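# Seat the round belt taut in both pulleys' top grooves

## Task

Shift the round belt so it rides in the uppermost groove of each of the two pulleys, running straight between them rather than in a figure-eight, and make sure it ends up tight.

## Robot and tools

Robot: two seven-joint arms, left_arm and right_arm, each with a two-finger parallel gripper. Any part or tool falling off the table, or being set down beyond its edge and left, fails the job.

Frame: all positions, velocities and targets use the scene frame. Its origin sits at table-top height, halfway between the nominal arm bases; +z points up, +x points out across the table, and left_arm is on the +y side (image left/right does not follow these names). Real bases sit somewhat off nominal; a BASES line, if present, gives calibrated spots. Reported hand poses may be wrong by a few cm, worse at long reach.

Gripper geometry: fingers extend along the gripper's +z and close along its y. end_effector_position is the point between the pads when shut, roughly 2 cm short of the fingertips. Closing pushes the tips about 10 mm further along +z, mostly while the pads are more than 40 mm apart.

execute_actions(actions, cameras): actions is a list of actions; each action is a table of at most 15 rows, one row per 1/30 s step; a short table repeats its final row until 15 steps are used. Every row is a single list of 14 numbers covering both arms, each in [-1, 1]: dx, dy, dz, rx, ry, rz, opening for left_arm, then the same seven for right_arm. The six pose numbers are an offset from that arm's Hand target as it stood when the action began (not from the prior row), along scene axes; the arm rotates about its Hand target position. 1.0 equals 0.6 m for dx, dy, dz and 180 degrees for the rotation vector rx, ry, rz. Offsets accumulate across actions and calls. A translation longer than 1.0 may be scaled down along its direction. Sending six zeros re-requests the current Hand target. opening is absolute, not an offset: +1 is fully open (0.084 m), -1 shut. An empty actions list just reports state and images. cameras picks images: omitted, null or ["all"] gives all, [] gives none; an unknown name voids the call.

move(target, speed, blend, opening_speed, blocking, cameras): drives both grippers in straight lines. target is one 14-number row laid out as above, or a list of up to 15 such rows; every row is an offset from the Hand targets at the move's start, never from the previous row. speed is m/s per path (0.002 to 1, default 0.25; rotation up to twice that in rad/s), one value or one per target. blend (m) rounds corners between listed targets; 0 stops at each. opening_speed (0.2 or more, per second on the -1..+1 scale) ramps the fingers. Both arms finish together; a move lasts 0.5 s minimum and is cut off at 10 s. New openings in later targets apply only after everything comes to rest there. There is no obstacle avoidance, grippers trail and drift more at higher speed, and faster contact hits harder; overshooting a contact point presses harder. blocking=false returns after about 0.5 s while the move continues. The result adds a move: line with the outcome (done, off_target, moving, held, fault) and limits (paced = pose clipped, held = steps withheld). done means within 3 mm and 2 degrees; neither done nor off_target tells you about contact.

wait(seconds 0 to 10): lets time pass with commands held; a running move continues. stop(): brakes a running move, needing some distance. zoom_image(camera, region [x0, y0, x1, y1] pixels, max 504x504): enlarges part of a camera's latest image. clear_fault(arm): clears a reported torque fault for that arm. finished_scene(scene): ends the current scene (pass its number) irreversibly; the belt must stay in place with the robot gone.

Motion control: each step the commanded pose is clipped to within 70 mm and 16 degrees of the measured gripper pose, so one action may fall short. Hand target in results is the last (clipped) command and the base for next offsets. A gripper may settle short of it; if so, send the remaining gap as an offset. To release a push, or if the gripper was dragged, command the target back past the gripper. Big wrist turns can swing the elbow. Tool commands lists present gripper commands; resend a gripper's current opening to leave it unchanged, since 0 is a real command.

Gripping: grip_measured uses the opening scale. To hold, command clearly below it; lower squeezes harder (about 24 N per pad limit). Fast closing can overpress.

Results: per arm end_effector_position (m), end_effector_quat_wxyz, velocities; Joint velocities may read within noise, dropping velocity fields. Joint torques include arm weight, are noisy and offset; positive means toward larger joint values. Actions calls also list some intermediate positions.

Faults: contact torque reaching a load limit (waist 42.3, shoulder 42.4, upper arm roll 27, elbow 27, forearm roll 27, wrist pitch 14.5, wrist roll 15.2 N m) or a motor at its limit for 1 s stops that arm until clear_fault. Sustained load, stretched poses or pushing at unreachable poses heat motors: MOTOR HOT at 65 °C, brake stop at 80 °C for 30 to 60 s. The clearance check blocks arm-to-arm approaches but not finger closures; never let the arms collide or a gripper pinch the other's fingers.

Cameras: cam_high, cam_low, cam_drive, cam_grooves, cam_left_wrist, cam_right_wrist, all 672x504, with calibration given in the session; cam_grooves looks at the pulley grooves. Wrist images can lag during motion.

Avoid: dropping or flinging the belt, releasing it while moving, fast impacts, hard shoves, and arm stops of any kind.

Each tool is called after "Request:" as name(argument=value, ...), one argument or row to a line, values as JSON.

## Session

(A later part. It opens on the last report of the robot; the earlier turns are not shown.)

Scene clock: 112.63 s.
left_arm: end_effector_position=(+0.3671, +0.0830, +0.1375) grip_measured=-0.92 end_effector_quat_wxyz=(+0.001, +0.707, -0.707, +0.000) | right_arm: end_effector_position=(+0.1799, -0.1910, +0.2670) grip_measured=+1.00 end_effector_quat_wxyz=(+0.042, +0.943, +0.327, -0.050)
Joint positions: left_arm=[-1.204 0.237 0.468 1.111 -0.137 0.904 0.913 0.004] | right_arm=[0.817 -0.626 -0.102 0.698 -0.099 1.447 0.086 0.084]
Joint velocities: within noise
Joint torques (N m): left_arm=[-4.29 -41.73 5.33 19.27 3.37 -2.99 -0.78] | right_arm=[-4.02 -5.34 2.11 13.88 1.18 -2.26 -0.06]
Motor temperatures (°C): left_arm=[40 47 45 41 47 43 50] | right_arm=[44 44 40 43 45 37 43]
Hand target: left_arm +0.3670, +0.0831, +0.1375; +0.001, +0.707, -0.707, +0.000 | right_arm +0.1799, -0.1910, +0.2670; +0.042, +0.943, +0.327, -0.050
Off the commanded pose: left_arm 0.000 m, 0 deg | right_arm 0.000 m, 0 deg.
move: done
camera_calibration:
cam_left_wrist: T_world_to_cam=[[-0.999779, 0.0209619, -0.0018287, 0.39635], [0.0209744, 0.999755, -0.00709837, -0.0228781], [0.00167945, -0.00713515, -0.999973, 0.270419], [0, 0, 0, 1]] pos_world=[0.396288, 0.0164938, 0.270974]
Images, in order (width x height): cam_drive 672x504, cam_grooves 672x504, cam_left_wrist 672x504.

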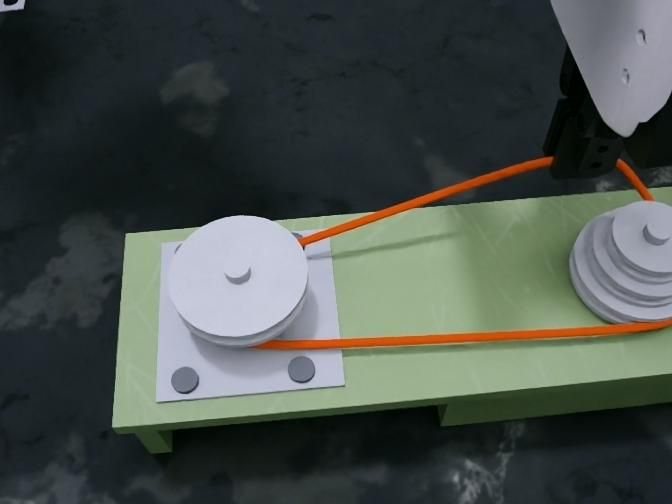

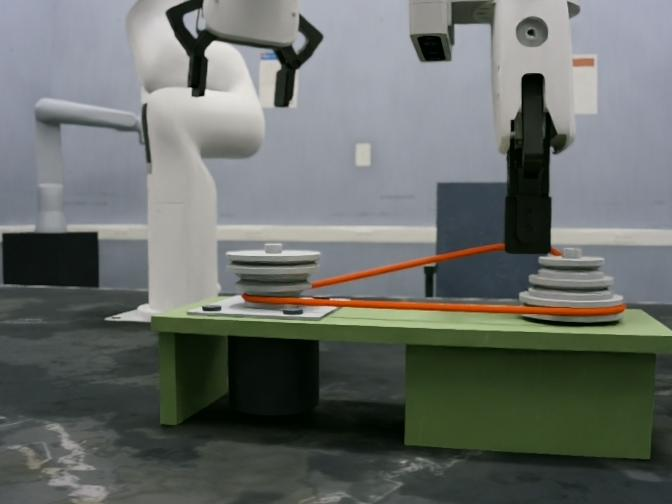

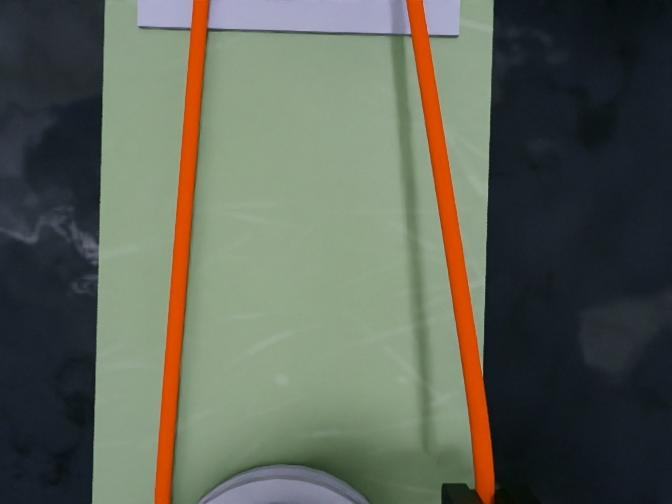

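Request:
move(
  target=[
    [-0.003,0.04,0,0,0,-0.08,-1,0,0,0,0,0,0,1],
    [0.02,0.087,0,0,0,-0.25,-1,0,0,0,0,0,0,1],
  ],
  speed=0.06,
  cameras=["cam_high","cam_grooves","cam_drive","cam_left_wrist"],
)

Request:
zoom_image(
  camera="cam_grooves",
  region=[420, 200, 660, 360],
)

Request:
zoom_image(
  camera="cam_high",
  region=[280, 200, 400, 380],
)

Scene clock: 123.67 s.
left_arm: end_effector_position=(+0.3791, +0.1353, +0.1375) grip_measured=-0.92 end_effector_quat_wxyz=(+0.000, -0.382, +0.924, +0.000) | right_arm: end_effector_position=(+0.1799, -0.1910, +0.2670) grip_measured=+1.00 end_effector_quat_wxyz=(+0.042, +0.943, +0.327, -0.050)
Joint positions: left_arm=[-1.094 0.152 0.443 1.011 -0.085 0.876 1.759 0.004] | right_arm=[0.817 -0.626 -0.102 0.698 -0.099 1.447 0.086 0.084]
Joint velocities: within noise
Joint torques (N m): left_arm=[5.87 -38.38 0.2 16.4 0.46 -1.41 2.29] | right_arm=[-4.84 -2.77 2.18 13.81 1.12 -2.26 0.34]
Motor temperatures (°C): left_arm=[40 47 45 40 47 43 50] | right_arm=[44 44 40 43 45 37 43]
Hand target: left_arm +0.3790, +0.1353, +0.1375; +0.000, -0.382, +0.924, +0.000 | right_arm +0.1799, -0.1910, +0.2670; +0.042, +0.943, +0.327, -0.050
Off the commanded pose: left_arm 0.000 m, 0 deg | right_arm 0.000 m, 0 deg.
move: done
camera_calibration:
cam_left_wrist: T_world_to_cam=[[-0.692388, 0.721523, -0.00187014, 0.195972], [0.721516, 0.692363, -0.00694397, -0.299328], [-0.00371542, -0.00615725, -0.999974, 0.272693], [0, 0, 0, 1]] pos_world=[0.352672, 0.0675244, 0.270974]
Images, in order (width x height): cam_high 672x504, cam_drive 672x504, cam_grooves 672x504, cam_left_wrist 672x504.

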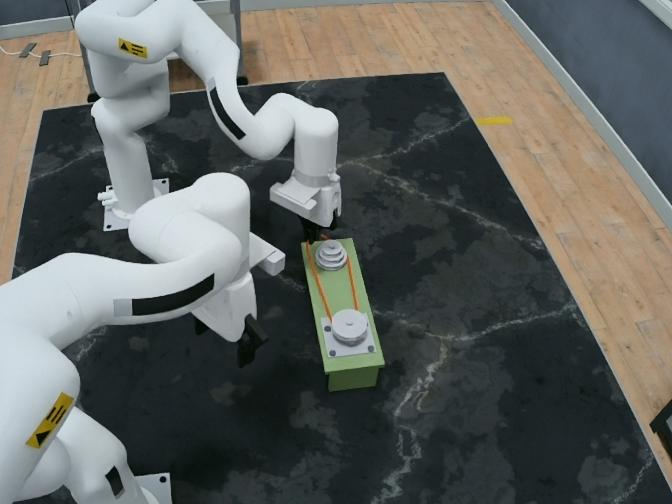

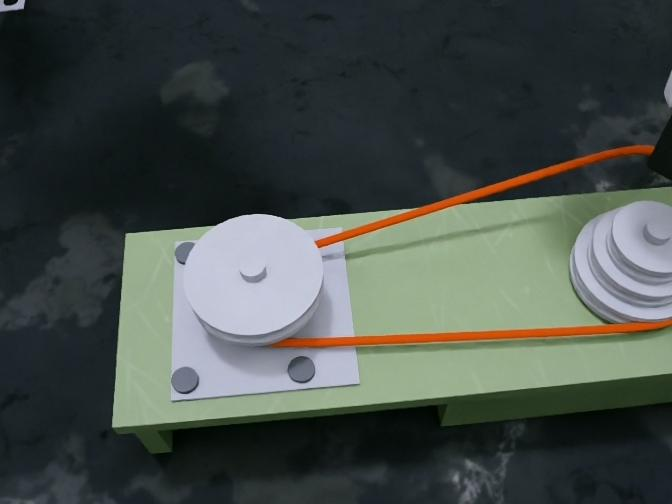

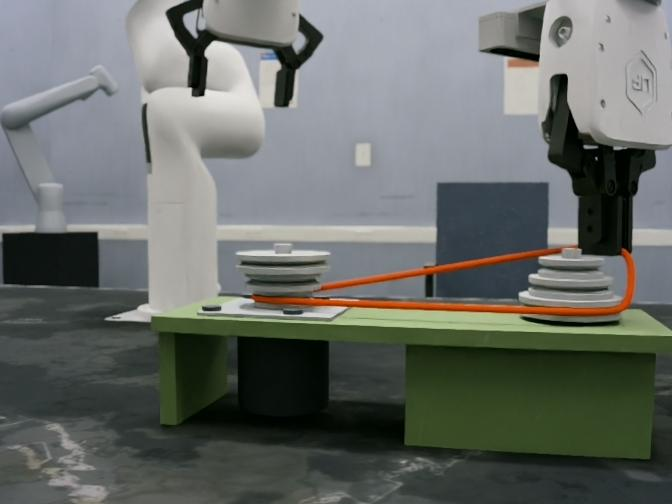

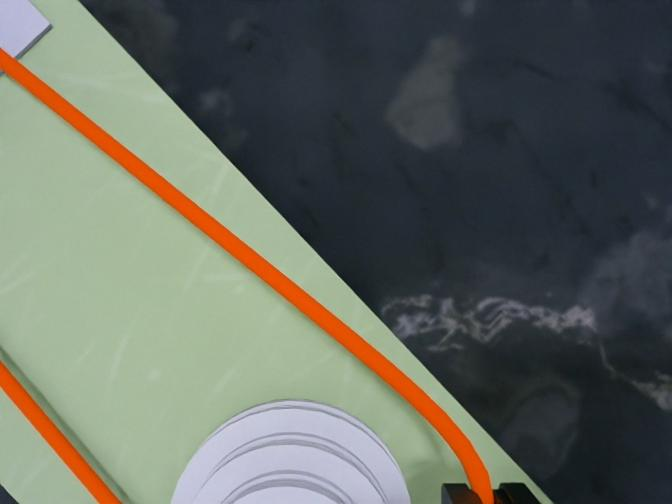

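Scaled by 2.100 from the camera's 672x504 image, which has a finer 960x720 frame.

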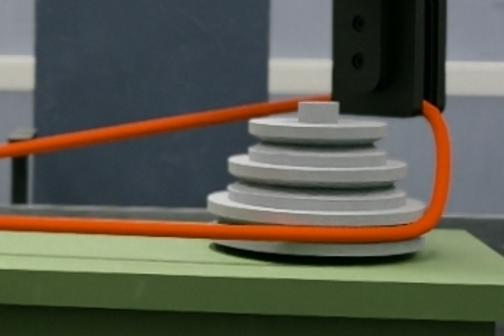

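Scaled by 2.800 from the camera's 672x504 image, which has a finer 960x720 frame.

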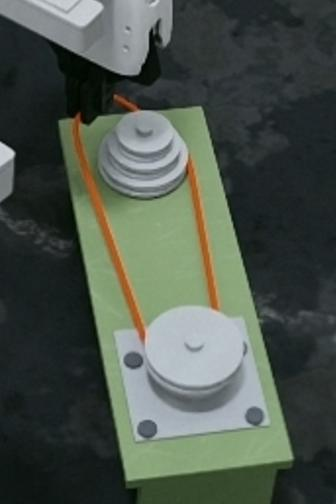

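Request:
move(
  target=[
    [0.0467,0.015,0,0,0,-0.25,-1,0,0,0,0,0,0,1],
    [0.087,0.0,0,0,0,-0.42,-1,0,0,0,0,0,0,1],
  ],
  speed=0.08,
  cameras=["cam_high","cam_grooves","cam_drive","cam_low"],
)

Request:
zoom_image(
  camera="cam_grooves",
  region=[420, 200, 660, 360],
)

Request:
zoom_image(
  camera="cam_high",
  region=[280, 200, 400, 380],
)

Scene clock: 135.90 s.
left_arm: end_effector_position=(+0.4312, +0.1353, +0.1375) grip_measured=-0.92 end_effector_quat_wxyz=(+0.000, +0.264, +0.964, +0.001) | right_arm: end_effector_position=(+0.1799, -0.1910, +0.2670) grip_measured=+1.00 end_effector_quat_wxyz=(+0.042, +0.943, +0.327, -0.050)
Joint positions: left_arm=[-0.908 0.279 0.327 1.183 -0.11 0.921 3.154 0.004] | right_arm=[0.817 -0.626 -0.102 0.698 -0.099 1.447 0.086 0.084]
Joint velocities: within noise
Joint torques (N m): left_arm=[5.18 -22.65 0.25 23.52 -3.01 0.12 1.98] | right_arm=[-5.4 -1.65 2.23 13.68 1.02 -2.27 0.52]
Motor temperatures (°C): left_arm=[40 47 44 41 47 43 50] | right_arm=[44 44 40 43 45 37 43]
Hand target: left_arm +0.4312, +0.1353, +0.1375; +0.000, +0.264, +0.964, +0.001 | right_arm +0.1799, -0.1910, +0.2670; +0.042, +0.943, +0.327, -0.050
Off the commanded pose: left_arm 0.000 m, 0 deg | right_arm 0.000 m, 0 deg.
move: done
Images, in order (width x height): cam_high 672x504, cam_low 672x504, cam_drive 672x504, cam_grooves 672x504.

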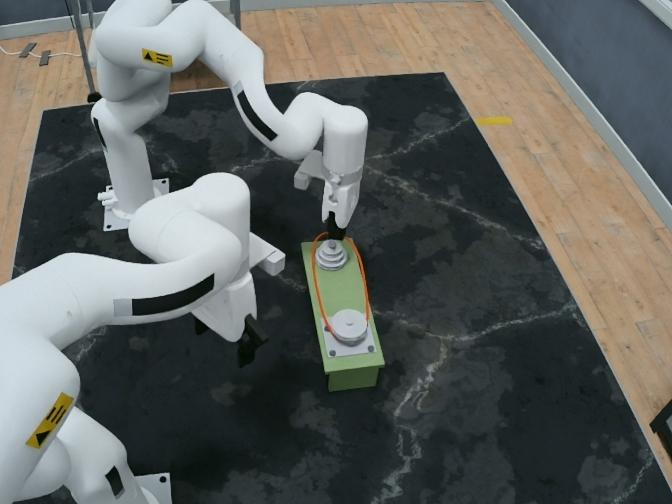

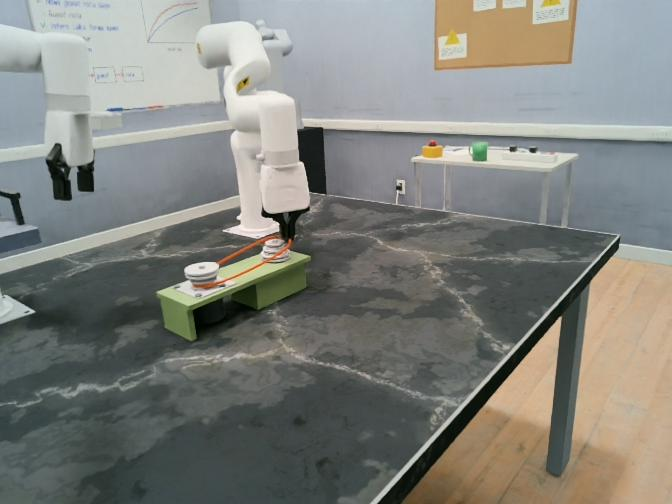

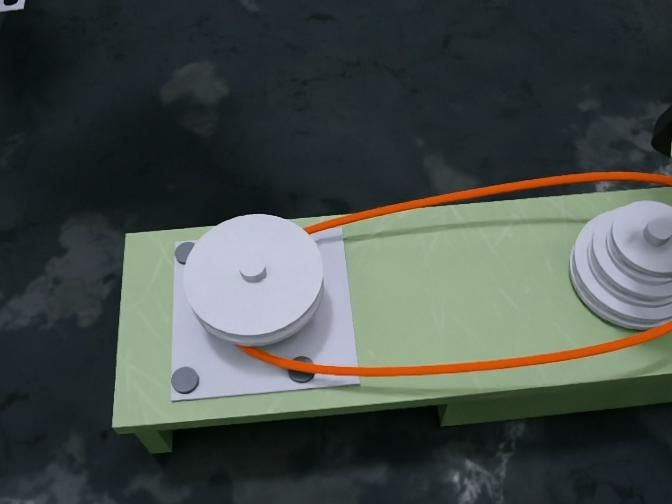

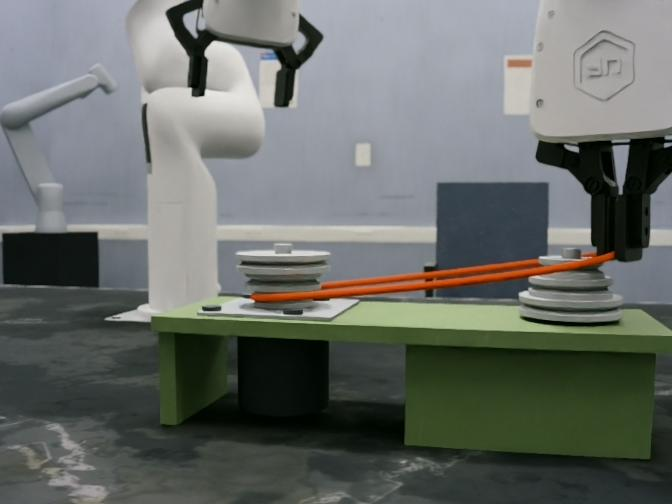

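Scaled by 2.100 from the camera's 672x504 image, which has a finer 960x720 frame.

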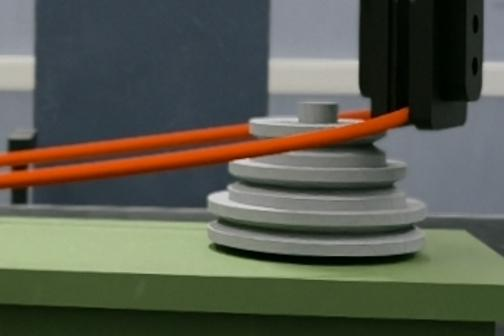

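Scaled by 2.800 from the camera's 672x504 image, which has a finer 960x720 frame.

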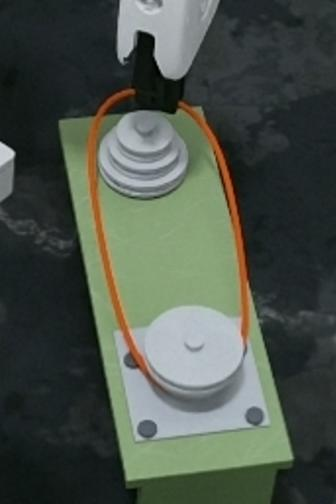

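Request:
move(
  target=[
    [0,0,0,0,0,0,-1,0.15,0.1,0.0,0.0429,-0.0038,0.287,1],
    [0,0,0,0,0,0,-1,0.33,0.26,-0.02,0.0429,-0.0038,0.287,0.2],
  ],
  speed=0.2,
)

Request:
zoom_image(
  camera="cam_high",
  region=[250, 160, 430, 400],
)

Scene clock: 152.43 s.
left_arm: end_effector_position=(+0.4312, +0.1353, +0.1375) grip_measured=-0.92 end_effector_quat_wxyz=(+0.000, +0.264, +0.964, +0.001) | right_arm: end_effector_position=(+0.3779, -0.0350, +0.2550) grip_measured=+0.19 end_effector_quat_wxyz=(+0.000, +0.707, +0.707, +0.001)
Joint positions: left_arm=[-0.907 0.279 0.327 1.183 -0.11 0.921 3.154 0.004] | right_arm=[1.001 0.158 -0.371 1.375 0.061 1.227 -0.96 0.052]
Joint velocities: within noise
Joint torques (N m): left_arm=[5.08 -24.98 0.93 19.69 -2.74 -0.74 2.1] | right_arm=[-5.17 -18.96 -4.29 19.44 2.4 -0.73 -1.47]
Motor temperatures (°C): left_arm=[40 46 44 41 47 43 50] | right_arm=[44 44 40 43 45 37 43]
Hand target: left_arm +0.4312, +0.1353, +0.1375; +0.000, +0.264, +0.964, +0.001 | right_arm +0.3779, -0.0350, +0.2550; +0.000, +0.707, +0.707, +0.001
Off the commanded pose: left_arm 0.000 m, 0 deg | right_arm 0.000 m, 0 deg.
move: done
camera_calibration:
cam_left_wrist: T_world_to_cam=[[0.526618, 0.8501, -0.00184856, -0.310948], [0.850073, -0.526617, -0.00709043, -0.227556], [-0.00700106, 0.00216254, -0.999973, 0.273169], [0, 0, 0, 1]] pos_world=[0.359103, 0.143911, 0.270974]
cam_right_wrist: T_world_to_cam=[[0.999994, 0.0010184, 0.00345366, -0.343651], [0.00102659, -0.999997, -0.00236961, 0.0306873], [0.00345123, 0.00237314, -0.999991, 0.38549], [0, 0, 0, 1]] pos_world=[0.342287, 0.0301223, 0.386746]

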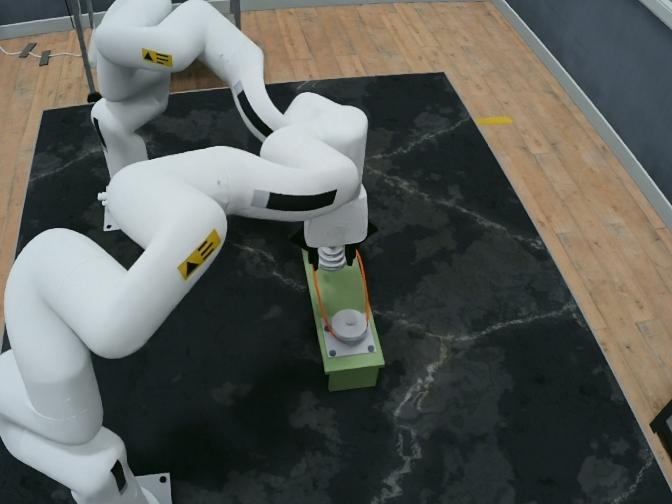

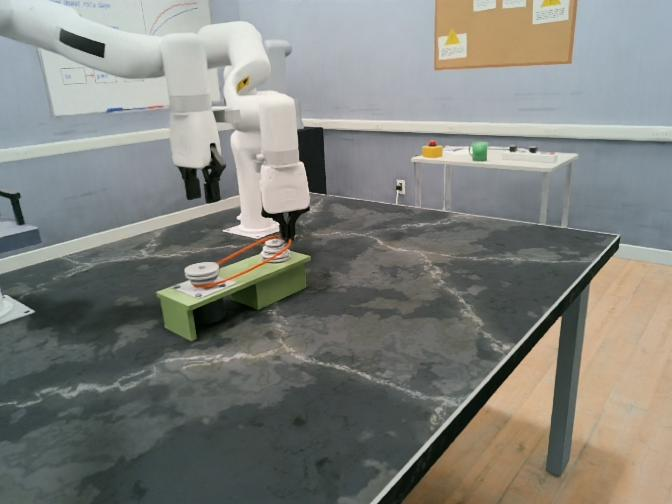

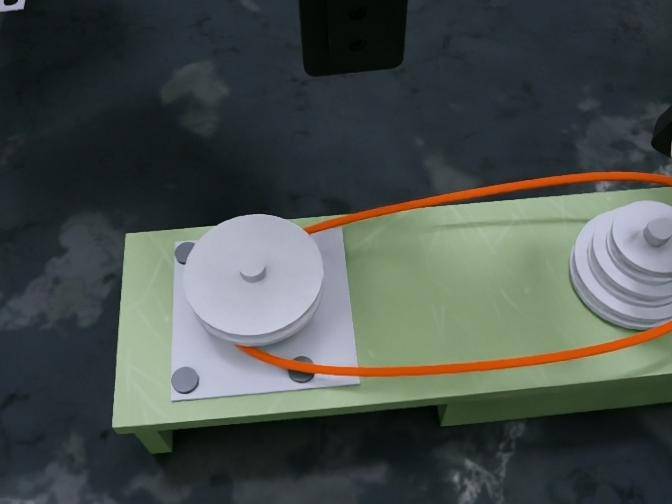

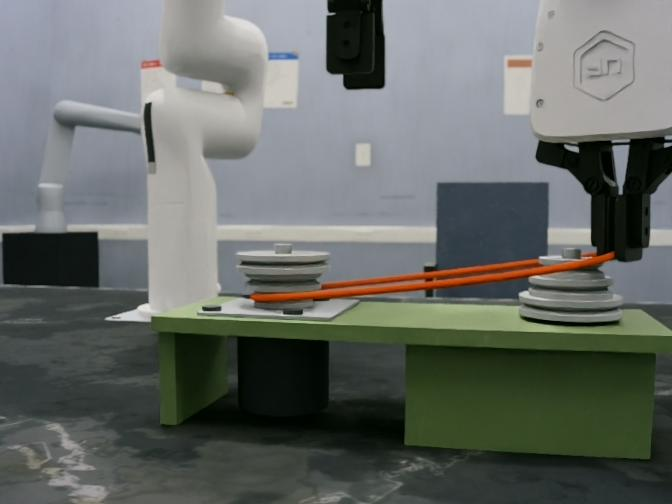

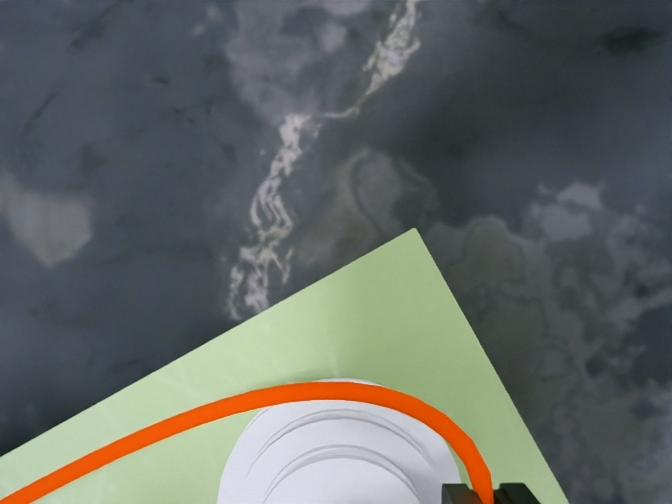

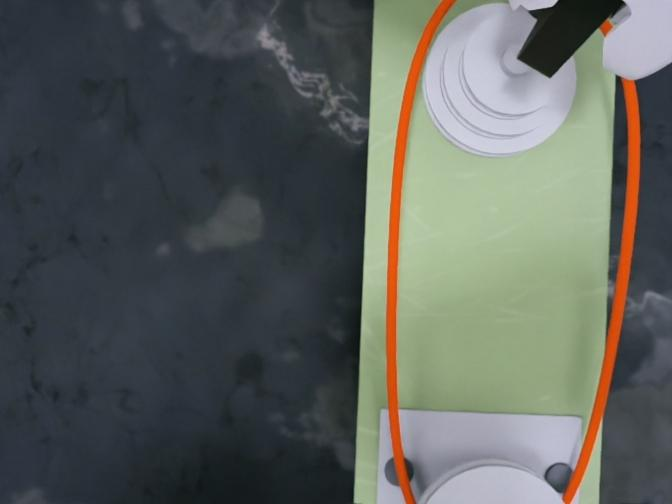

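Scaled by 2.100 from the camera's 672x504 image, which has a finer 960x720 frame.

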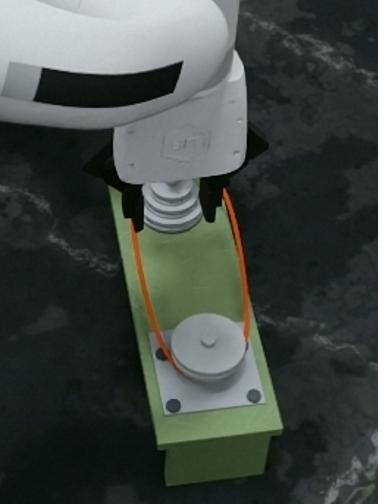

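Request:
move(
  target=[0,0,0,0,0,0,-1,-0.018,0.0083,-0.2167,0,0,0,0],
  speed=0.15,
  cameras=["cam_grooves","cam_drive","cam_right_wrist"],
)

Request:
zoom_image(
  camera="cam_grooves",
  region=[200, 200, 440, 360],
)

Scene clock: 163.80 s.
left_arm: end_effector_position=(+0.4312, +0.1353, +0.1375) grip_measured=-0.92 end_effector_quat_wxyz=(+0.000, +0.264, +0.964, +0.001) | right_arm: end_effector_position=(+0.3671, -0.0300, +0.1250) grip_measured=-0.01 end_effector_quat_wxyz=(+0.000, +0.707, +0.707, +0.001)
Joint positions: left_arm=[-0.907 0.279 0.327 1.183 -0.11 0.921 3.154 0.004] | right_arm=[1.005 0.275 -0.347 1.135 0.121 0.878 -0.981 0.044]
Joint velocities: within noise
Joint torques (N m): left_arm=[5.05 -26.08 1.09 19.44 -2.91 -1.26 2.17] | right_arm=[-5.45 -20.31 -0.25 11.23 2.35 -3.54 -1.35]
Motor temperatures (°C): left_arm=[40 46 44 41 47 43 50] | right_arm=[44 44 40 44 45 37 43]
Hand target: left_arm +0.4312, +0.1353, +0.1375; +0.000, +0.264, +0.964, +0.001 | right_arm +0.3671, -0.0300, +0.1250; +0.000, +0.707, +0.707, +0.001
Off the commanded pose: left_arm 0.000 m, 0 deg | right_arm 0.000 m, 0 deg.
move: done
camera_calibration:
cam_right_wrist: T_world_to_cam=[[0.999994, 0.0010184, 0.00345366, -0.332407], [0.00102659, -0.999997, -0.00236961, 0.0352903], [0.00345123, 0.00237314, -0.999991, 0.255517], [0, 0, 0, 1]] pos_world=[0.331487, 0.0350223, 0.256746]
Images, in order (width x height): cam_drive 672x504, cam_grooves 672x504, cam_right_wrist 672x504.

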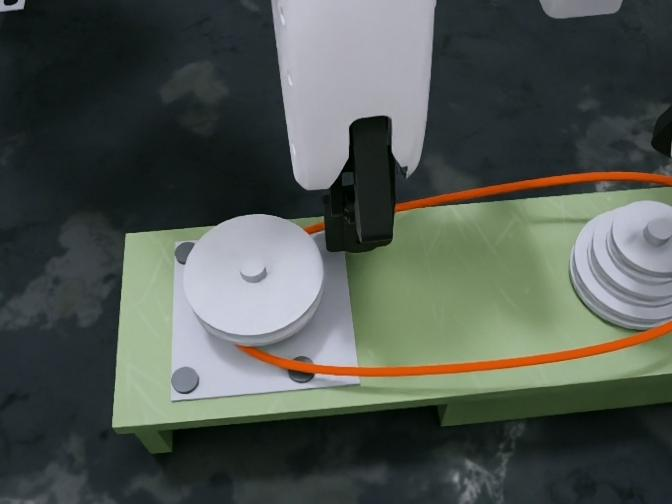

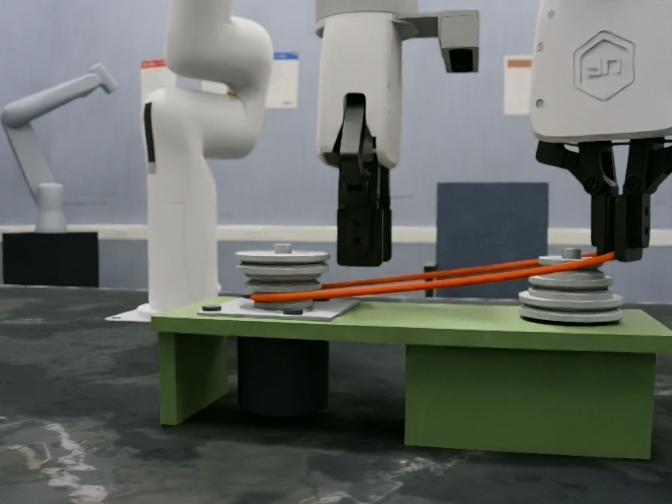

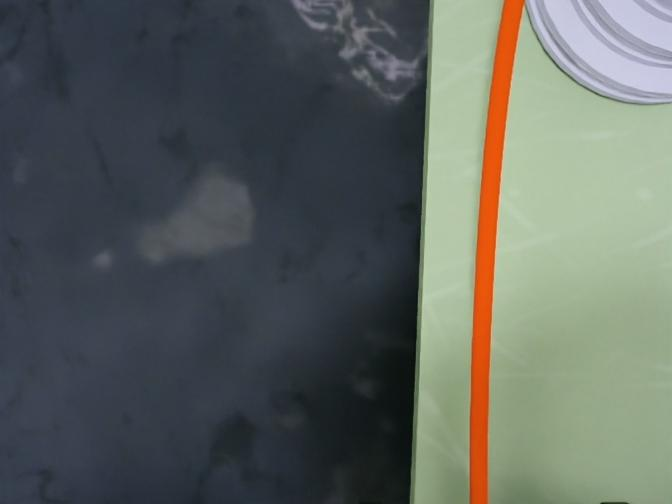

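Scaled by 2.100 from the camera's 672x504 image, which has a finer 960x720 frame.

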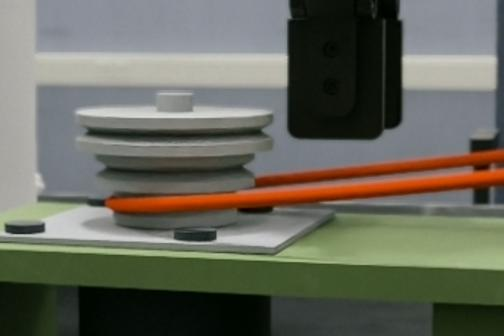

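Request:
move(
  target=[
    [0,0,0,0,0,0,-1,0,0,-0.0253,0,0,0,0],
    [0,0,0,0,0,0,-1,0,0,-0.0253,0,0,0,-1],
  ],
  speed=0.06,
  opening_speed=0.6,
  cameras=["cam_grooves","cam_drive","cam_right_wrist"],
)

Request:
zoom_image(
  camera="cam_grooves",
  region=[200, 200, 440, 360],
)

Scene clock: 171.23 s.
left_arm: end_effector_position=(+0.4312, +0.1353, +0.1375) grip_measured=-0.92 end_effector_quat_wxyz=(+0.000, +0.264, +0.964, +0.001) | right_arm: end_effector_position=(+0.3671, -0.0300, +0.1098) grip_measured=-0.92 end_effector_quat_wxyz=(+0.000, +0.707, +0.707, +0.001)
Joint positions: left_arm=[-0.907 0.279 0.327 1.183 -0.11 0.921 3.154 0.004] | right_arm=[1.001 0.3 -0.342 1.12 0.134 0.84 -0.99 0.004]
Joint velocities: within noise
Joint torques (N m): left_arm=[5.19 -27.31 1.22 19.49 -2.95 -1.84 2.17] | right_arm=[-5.13 -21.02 -0.66 12.07 2.17 -3.17 -1.31]
Motor temperatures (°C): left_arm=[40 46 44 41 47 43 50] | right_arm=[44 45 40 43 45 37 43]
Hand target: left_arm +0.4312, +0.1353, +0.1375; +0.000, +0.264, +0.964, +0.001 | right_arm +0.3671, -0.0300, +0.1098; +0.000, +0.707, +0.707, +0.001
Off the commanded pose: left_arm 0.000 m, 0 deg | right_arm 0.000 m, 0 deg.
move: done
camera_calibration:
cam_right_wrist: T_world_to_cam=[[0.999994, 0.0010184, 0.00345366, -0.332355], [0.00102659, -0.999997, -0.00236961, 0.0352543], [0.00345123, 0.00237314, -0.999991, 0.240317], [0, 0, 0, 1]] pos_world=[0.331487, 0.0350223, 0.241546]
Images, in order (width x height): cam_drive 672x504, cam_grooves 672x504, cam_right_wrist 672x504.

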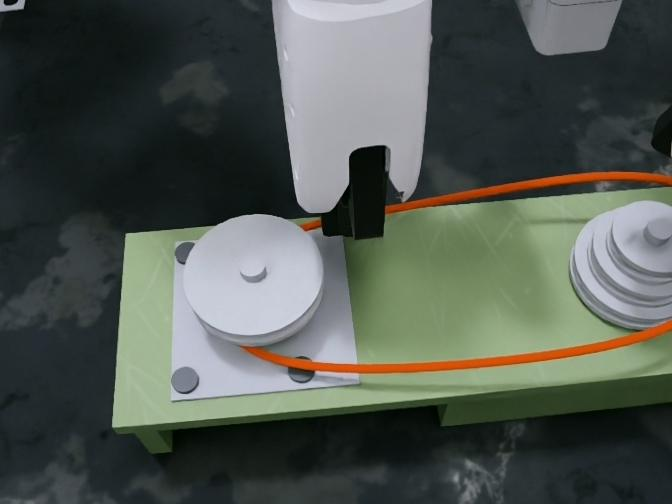

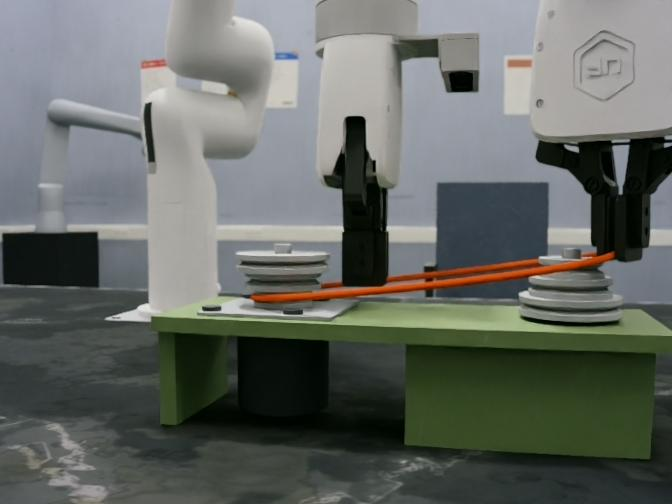

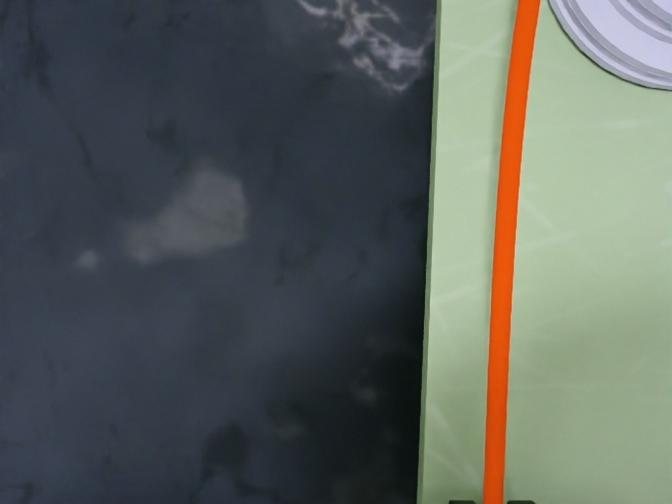

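Scaled by 2.100 from the camera's 672x504 image, which has a finer 960x720 frame.

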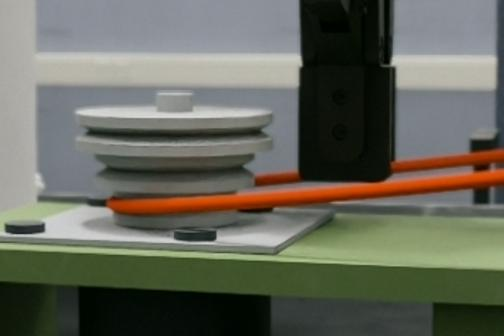

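Request:
move(
  target=[
    [0,0,0.02,0,0,0,-1,0,0,0.066,0,0,0,-1],
    [0,-0.035,0.02,0,0,0,-1,0,-0.09,0.066,0,0,0.0,-1],
    [0,-0.035,0.02,0,0,0,-1,0.02,-0.1383,0.066,0,0,0.25,-1],
  ],
  speed=0.08,
)

Request:
zoom_image(
  camera="cam_grooves",
  region=[200, 200, 440, 360],
)

Request:
zoom_image(
  camera="cam_high",
  region=[250, 200, 430, 400],
)

Scene clock: 183.53 s.
left_arm: end_effector_position=(+0.4312, +0.1143, +0.1495) grip_measured=-1.00 end_effector_quat_wxyz=(+0.000, +0.264, +0.964, +0.001) | right_arm: end_effector_position=(+0.3791, -0.1130, +0.1494) grip_measured=-0.92 end_effector_quat_wxyz=(+0.000, +0.383, +0.924, +0.000)
Joint positions: left_arm=[-0.924 0.3 0.316 1.25 -0.11 0.968 3.121 0] | right_arm=[0.889 0.119 -0.371 1.014 0.056 0.903 -1.875 0.003]
Joint velocities: within noise
Joint torques (N m): left_arm=[-4.09 -30.71 -0.3 24.1 -3.36 -3.26 0.91] | right_arm=[-5.4 -28.67 1.46 11.67 2.49 -3.53 -1.44]
Motor temperatures (°C): left_arm=[40 46 46 40 47 43 50] | right_arm=[44 45 40 43 45 37 43]
Hand target: left_arm +0.4312, +0.1143, +0.1495; +0.000, +0.264, +0.964, +0.001 | right_arm +0.3791, -0.1130, +0.1494; +0.000, +0.383, +0.924, +0.000
Off the commanded pose: left_arm 0.000 m, 0 deg | right_arm 0.000 m, 0 deg.
move: done
camera_calibration:
cam_left_wrist: T_world_to_cam=[[0.526618, 0.8501, -0.00181621, -0.293083], [0.850073, -0.526616, -0.0072281, -0.238491], [-0.00710106, 0.00226254, -0.999972, 0.285238], [0, 0, 0, 1]] pos_world=[0.359103, 0.122911, 0.282974]
cam_right_wrist: T_world_to_cam=[[0.706391, 0.707814, 0.00342505, -0.153191], [0.707821, -0.706388, -0.0022821, -0.28245], [0.000804112, 0.00403637, -0.999992, 0.281269], [0, 0, 0, 1]] pos_world=[0.307911, -0.0922239, 0.281146]

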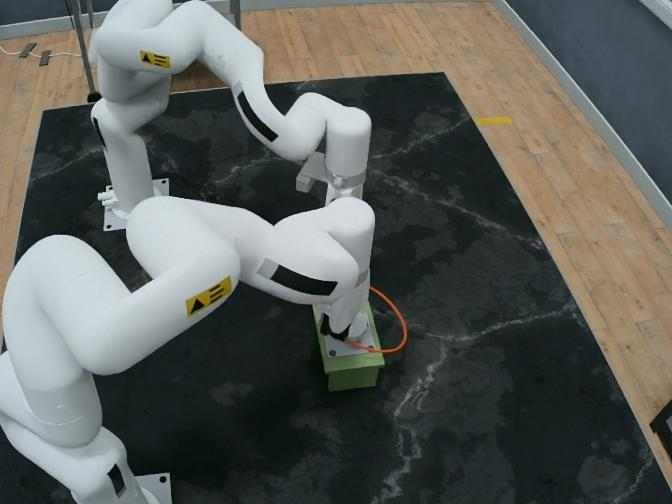

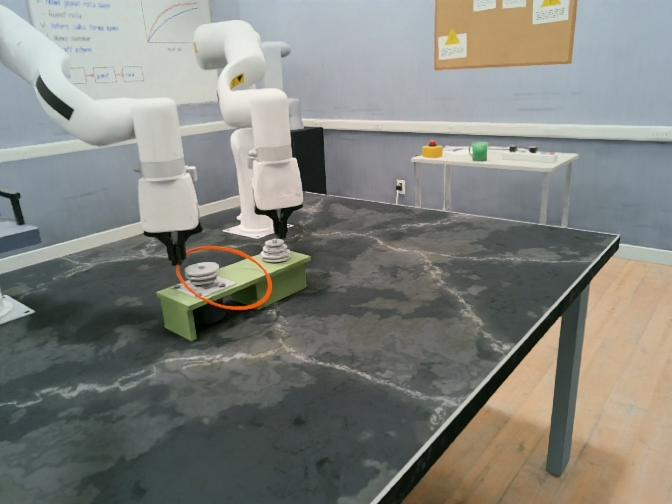

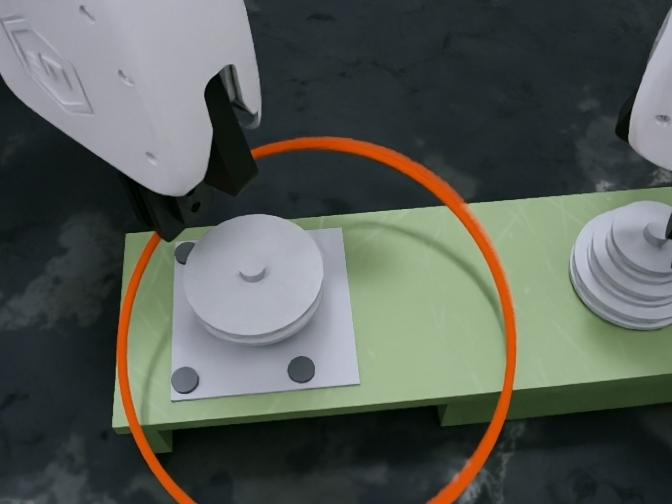

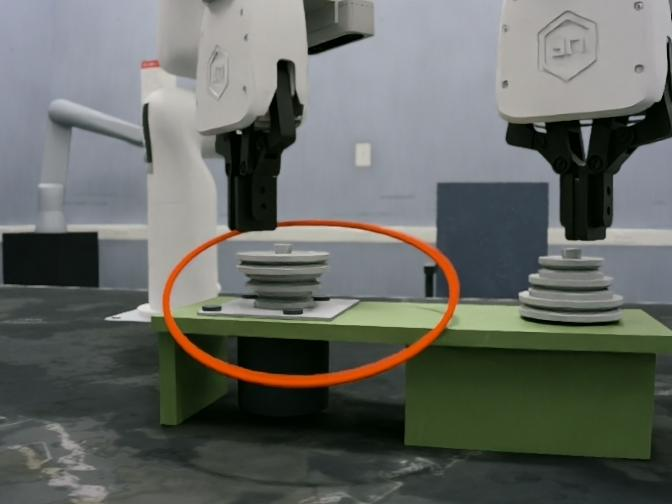

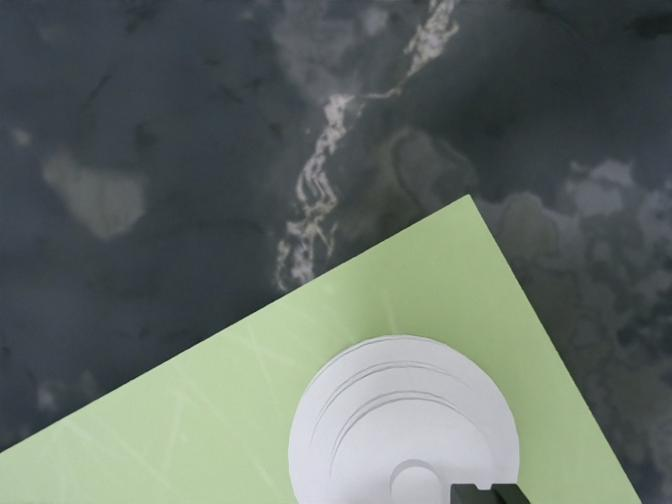

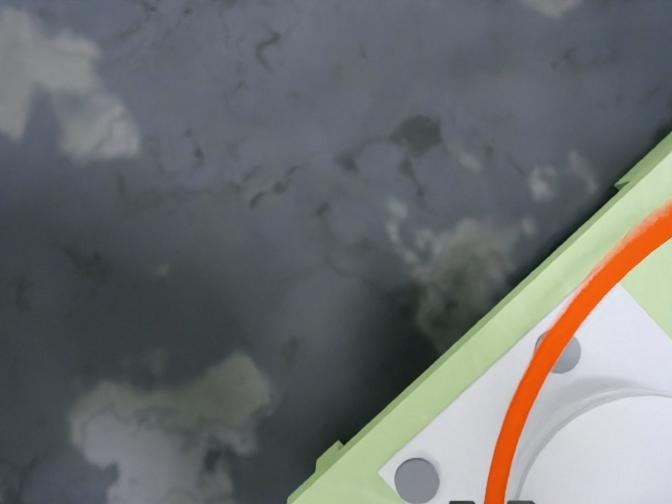

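Scaled by 2.100 from the camera's 672x504 image, which has a finer 960x720 frame.

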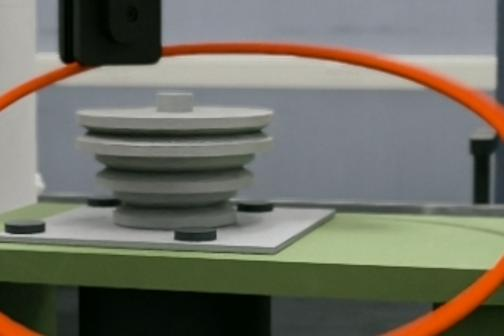

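Scaled by 2.520 from the camera's 672x504 image, which has a finer 960x720 frame.

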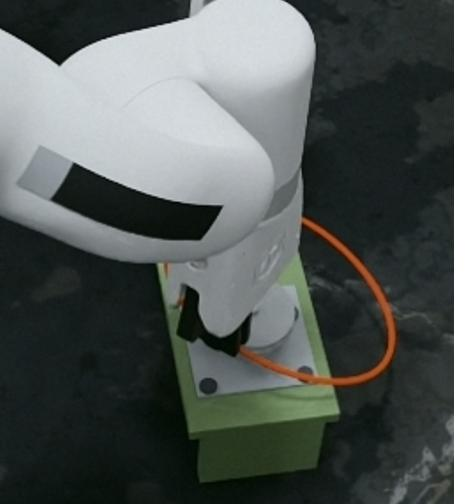

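Request:
move(
  target=[
    [0,0.08,0.1,0,0,0.17,0,0,-0.0,0.1,0,0,0.0,-1],
    [0,0.08,0.2,0,0,0.17,0,0.0467,-0.045,0.2,0,0,0.25,-1],
  ],
  speed=0.1,
)

Scene clock: 201.33 s.
left_arm: end_effector_position=(+0.4312, +0.1623, +0.2695) grip_measured=-0.01 end_effector_quat_wxyz=(+0.000, +0.000, +1.000, +0.001) | right_arm: end_effector_position=(+0.4071, -0.1400, +0.2694) grip_measured=-0.92 end_effector_quat_wxyz=(+0.000, +0.000, +1.000, +0.000)
Joint positions: left_arm=[-0.947 0.111 0.41 1.359 -0.046 1.259 2.62 0.044] | right_arm=[0.839 0.045 -0.398 1.286 0.02 1.245 -2.709 0.003]
Joint velocities: within noise
Joint torques (N m): left_arm=[-3.68 -37.68 3.86 25.36 3.37 -0.02 -2.06] | right_arm=[-5.18 -15.71 -3.13 19.81 2.26 -0.45 -1.48]
Motor temperatures (°C): left_arm=[40 47 45 41 47 43 50] | right_arm=[44 45 40 44 45 37 43]
Hand target: left_arm +0.4312, +0.1623, +0.2695; +0.000, +0.000, +1.000, +0.001 | right_arm +0.4072, -0.1400, +0.2694; -0.001, +0.000, +1.000, +0.000
Off the commanded pose: left_arm 0.000 m, 0 deg | right_arm 0.000 m, 0 deg.
move: done
camera_calibration:
cam_left_wrist: T_world_to_cam=[[0.020562, 0.999787, -0.00182764, -0.139746], [0.999763, -0.0205744, -0.00709939, -0.359009], [-0.00713548, -0.00168123, -0.999973, 0.405789], [0, 0, 0, 1]] pos_world=[0.364693, 0.133012, 0.402974]
cam_right_wrist: T_world_to_cam=[[-0.000918412, 0.999994, 0.00345293, 0.174541], [0.999997, 0.000926596, -0.00236933, -0.340963], [-0.00237251, 0.00345074, -0.999991, 0.40256], [0, 0, 0, 1]] pos_world=[0.342077, -0.175613, 0.401146]

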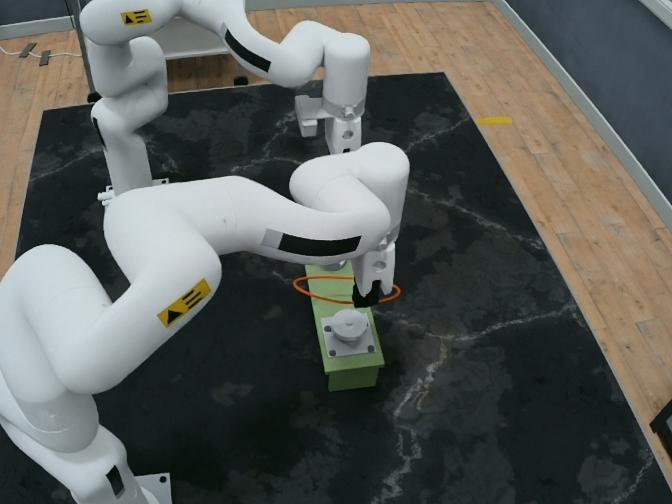

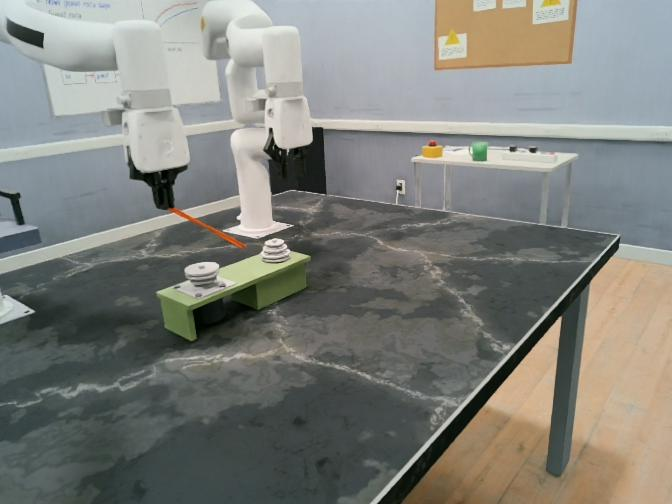

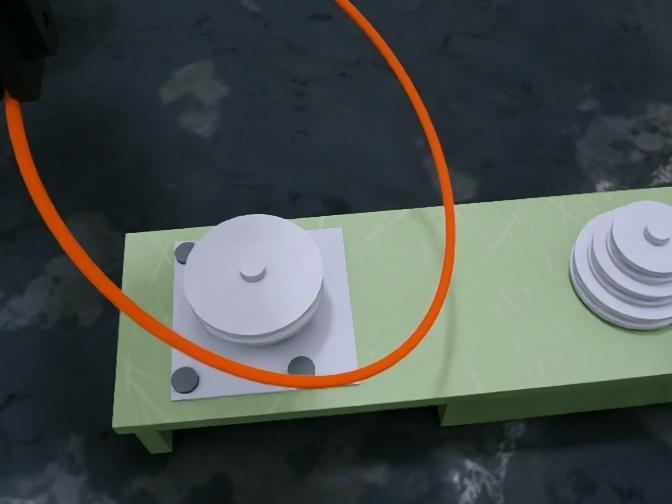

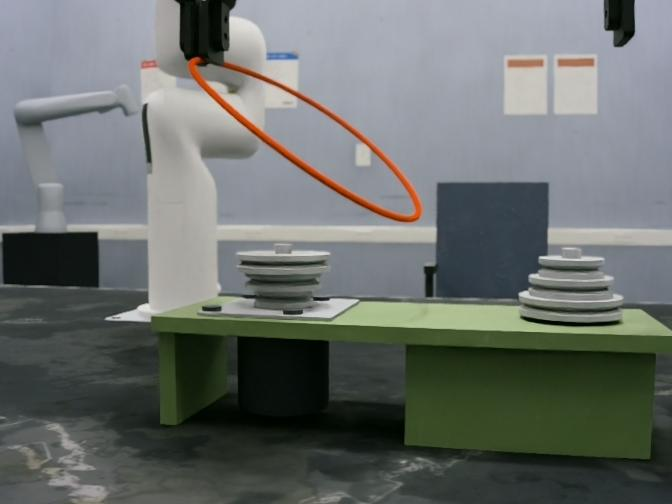

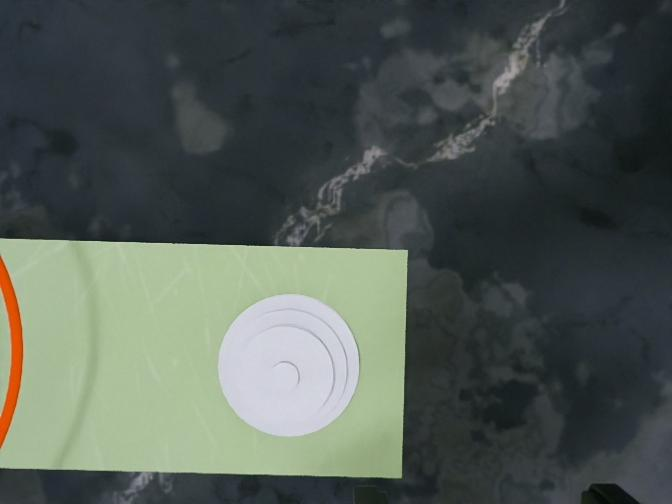

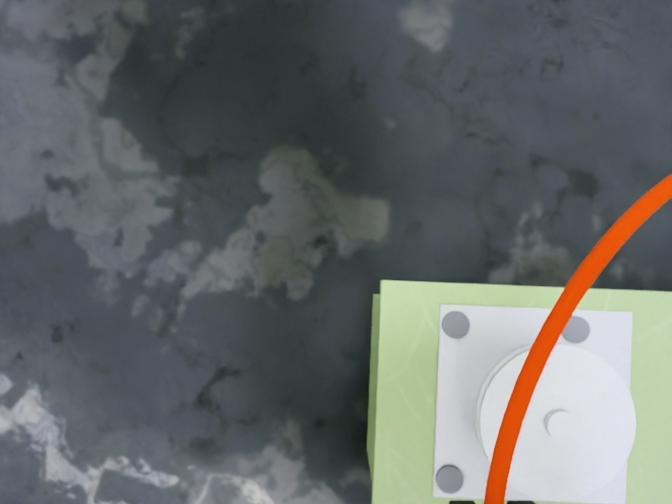

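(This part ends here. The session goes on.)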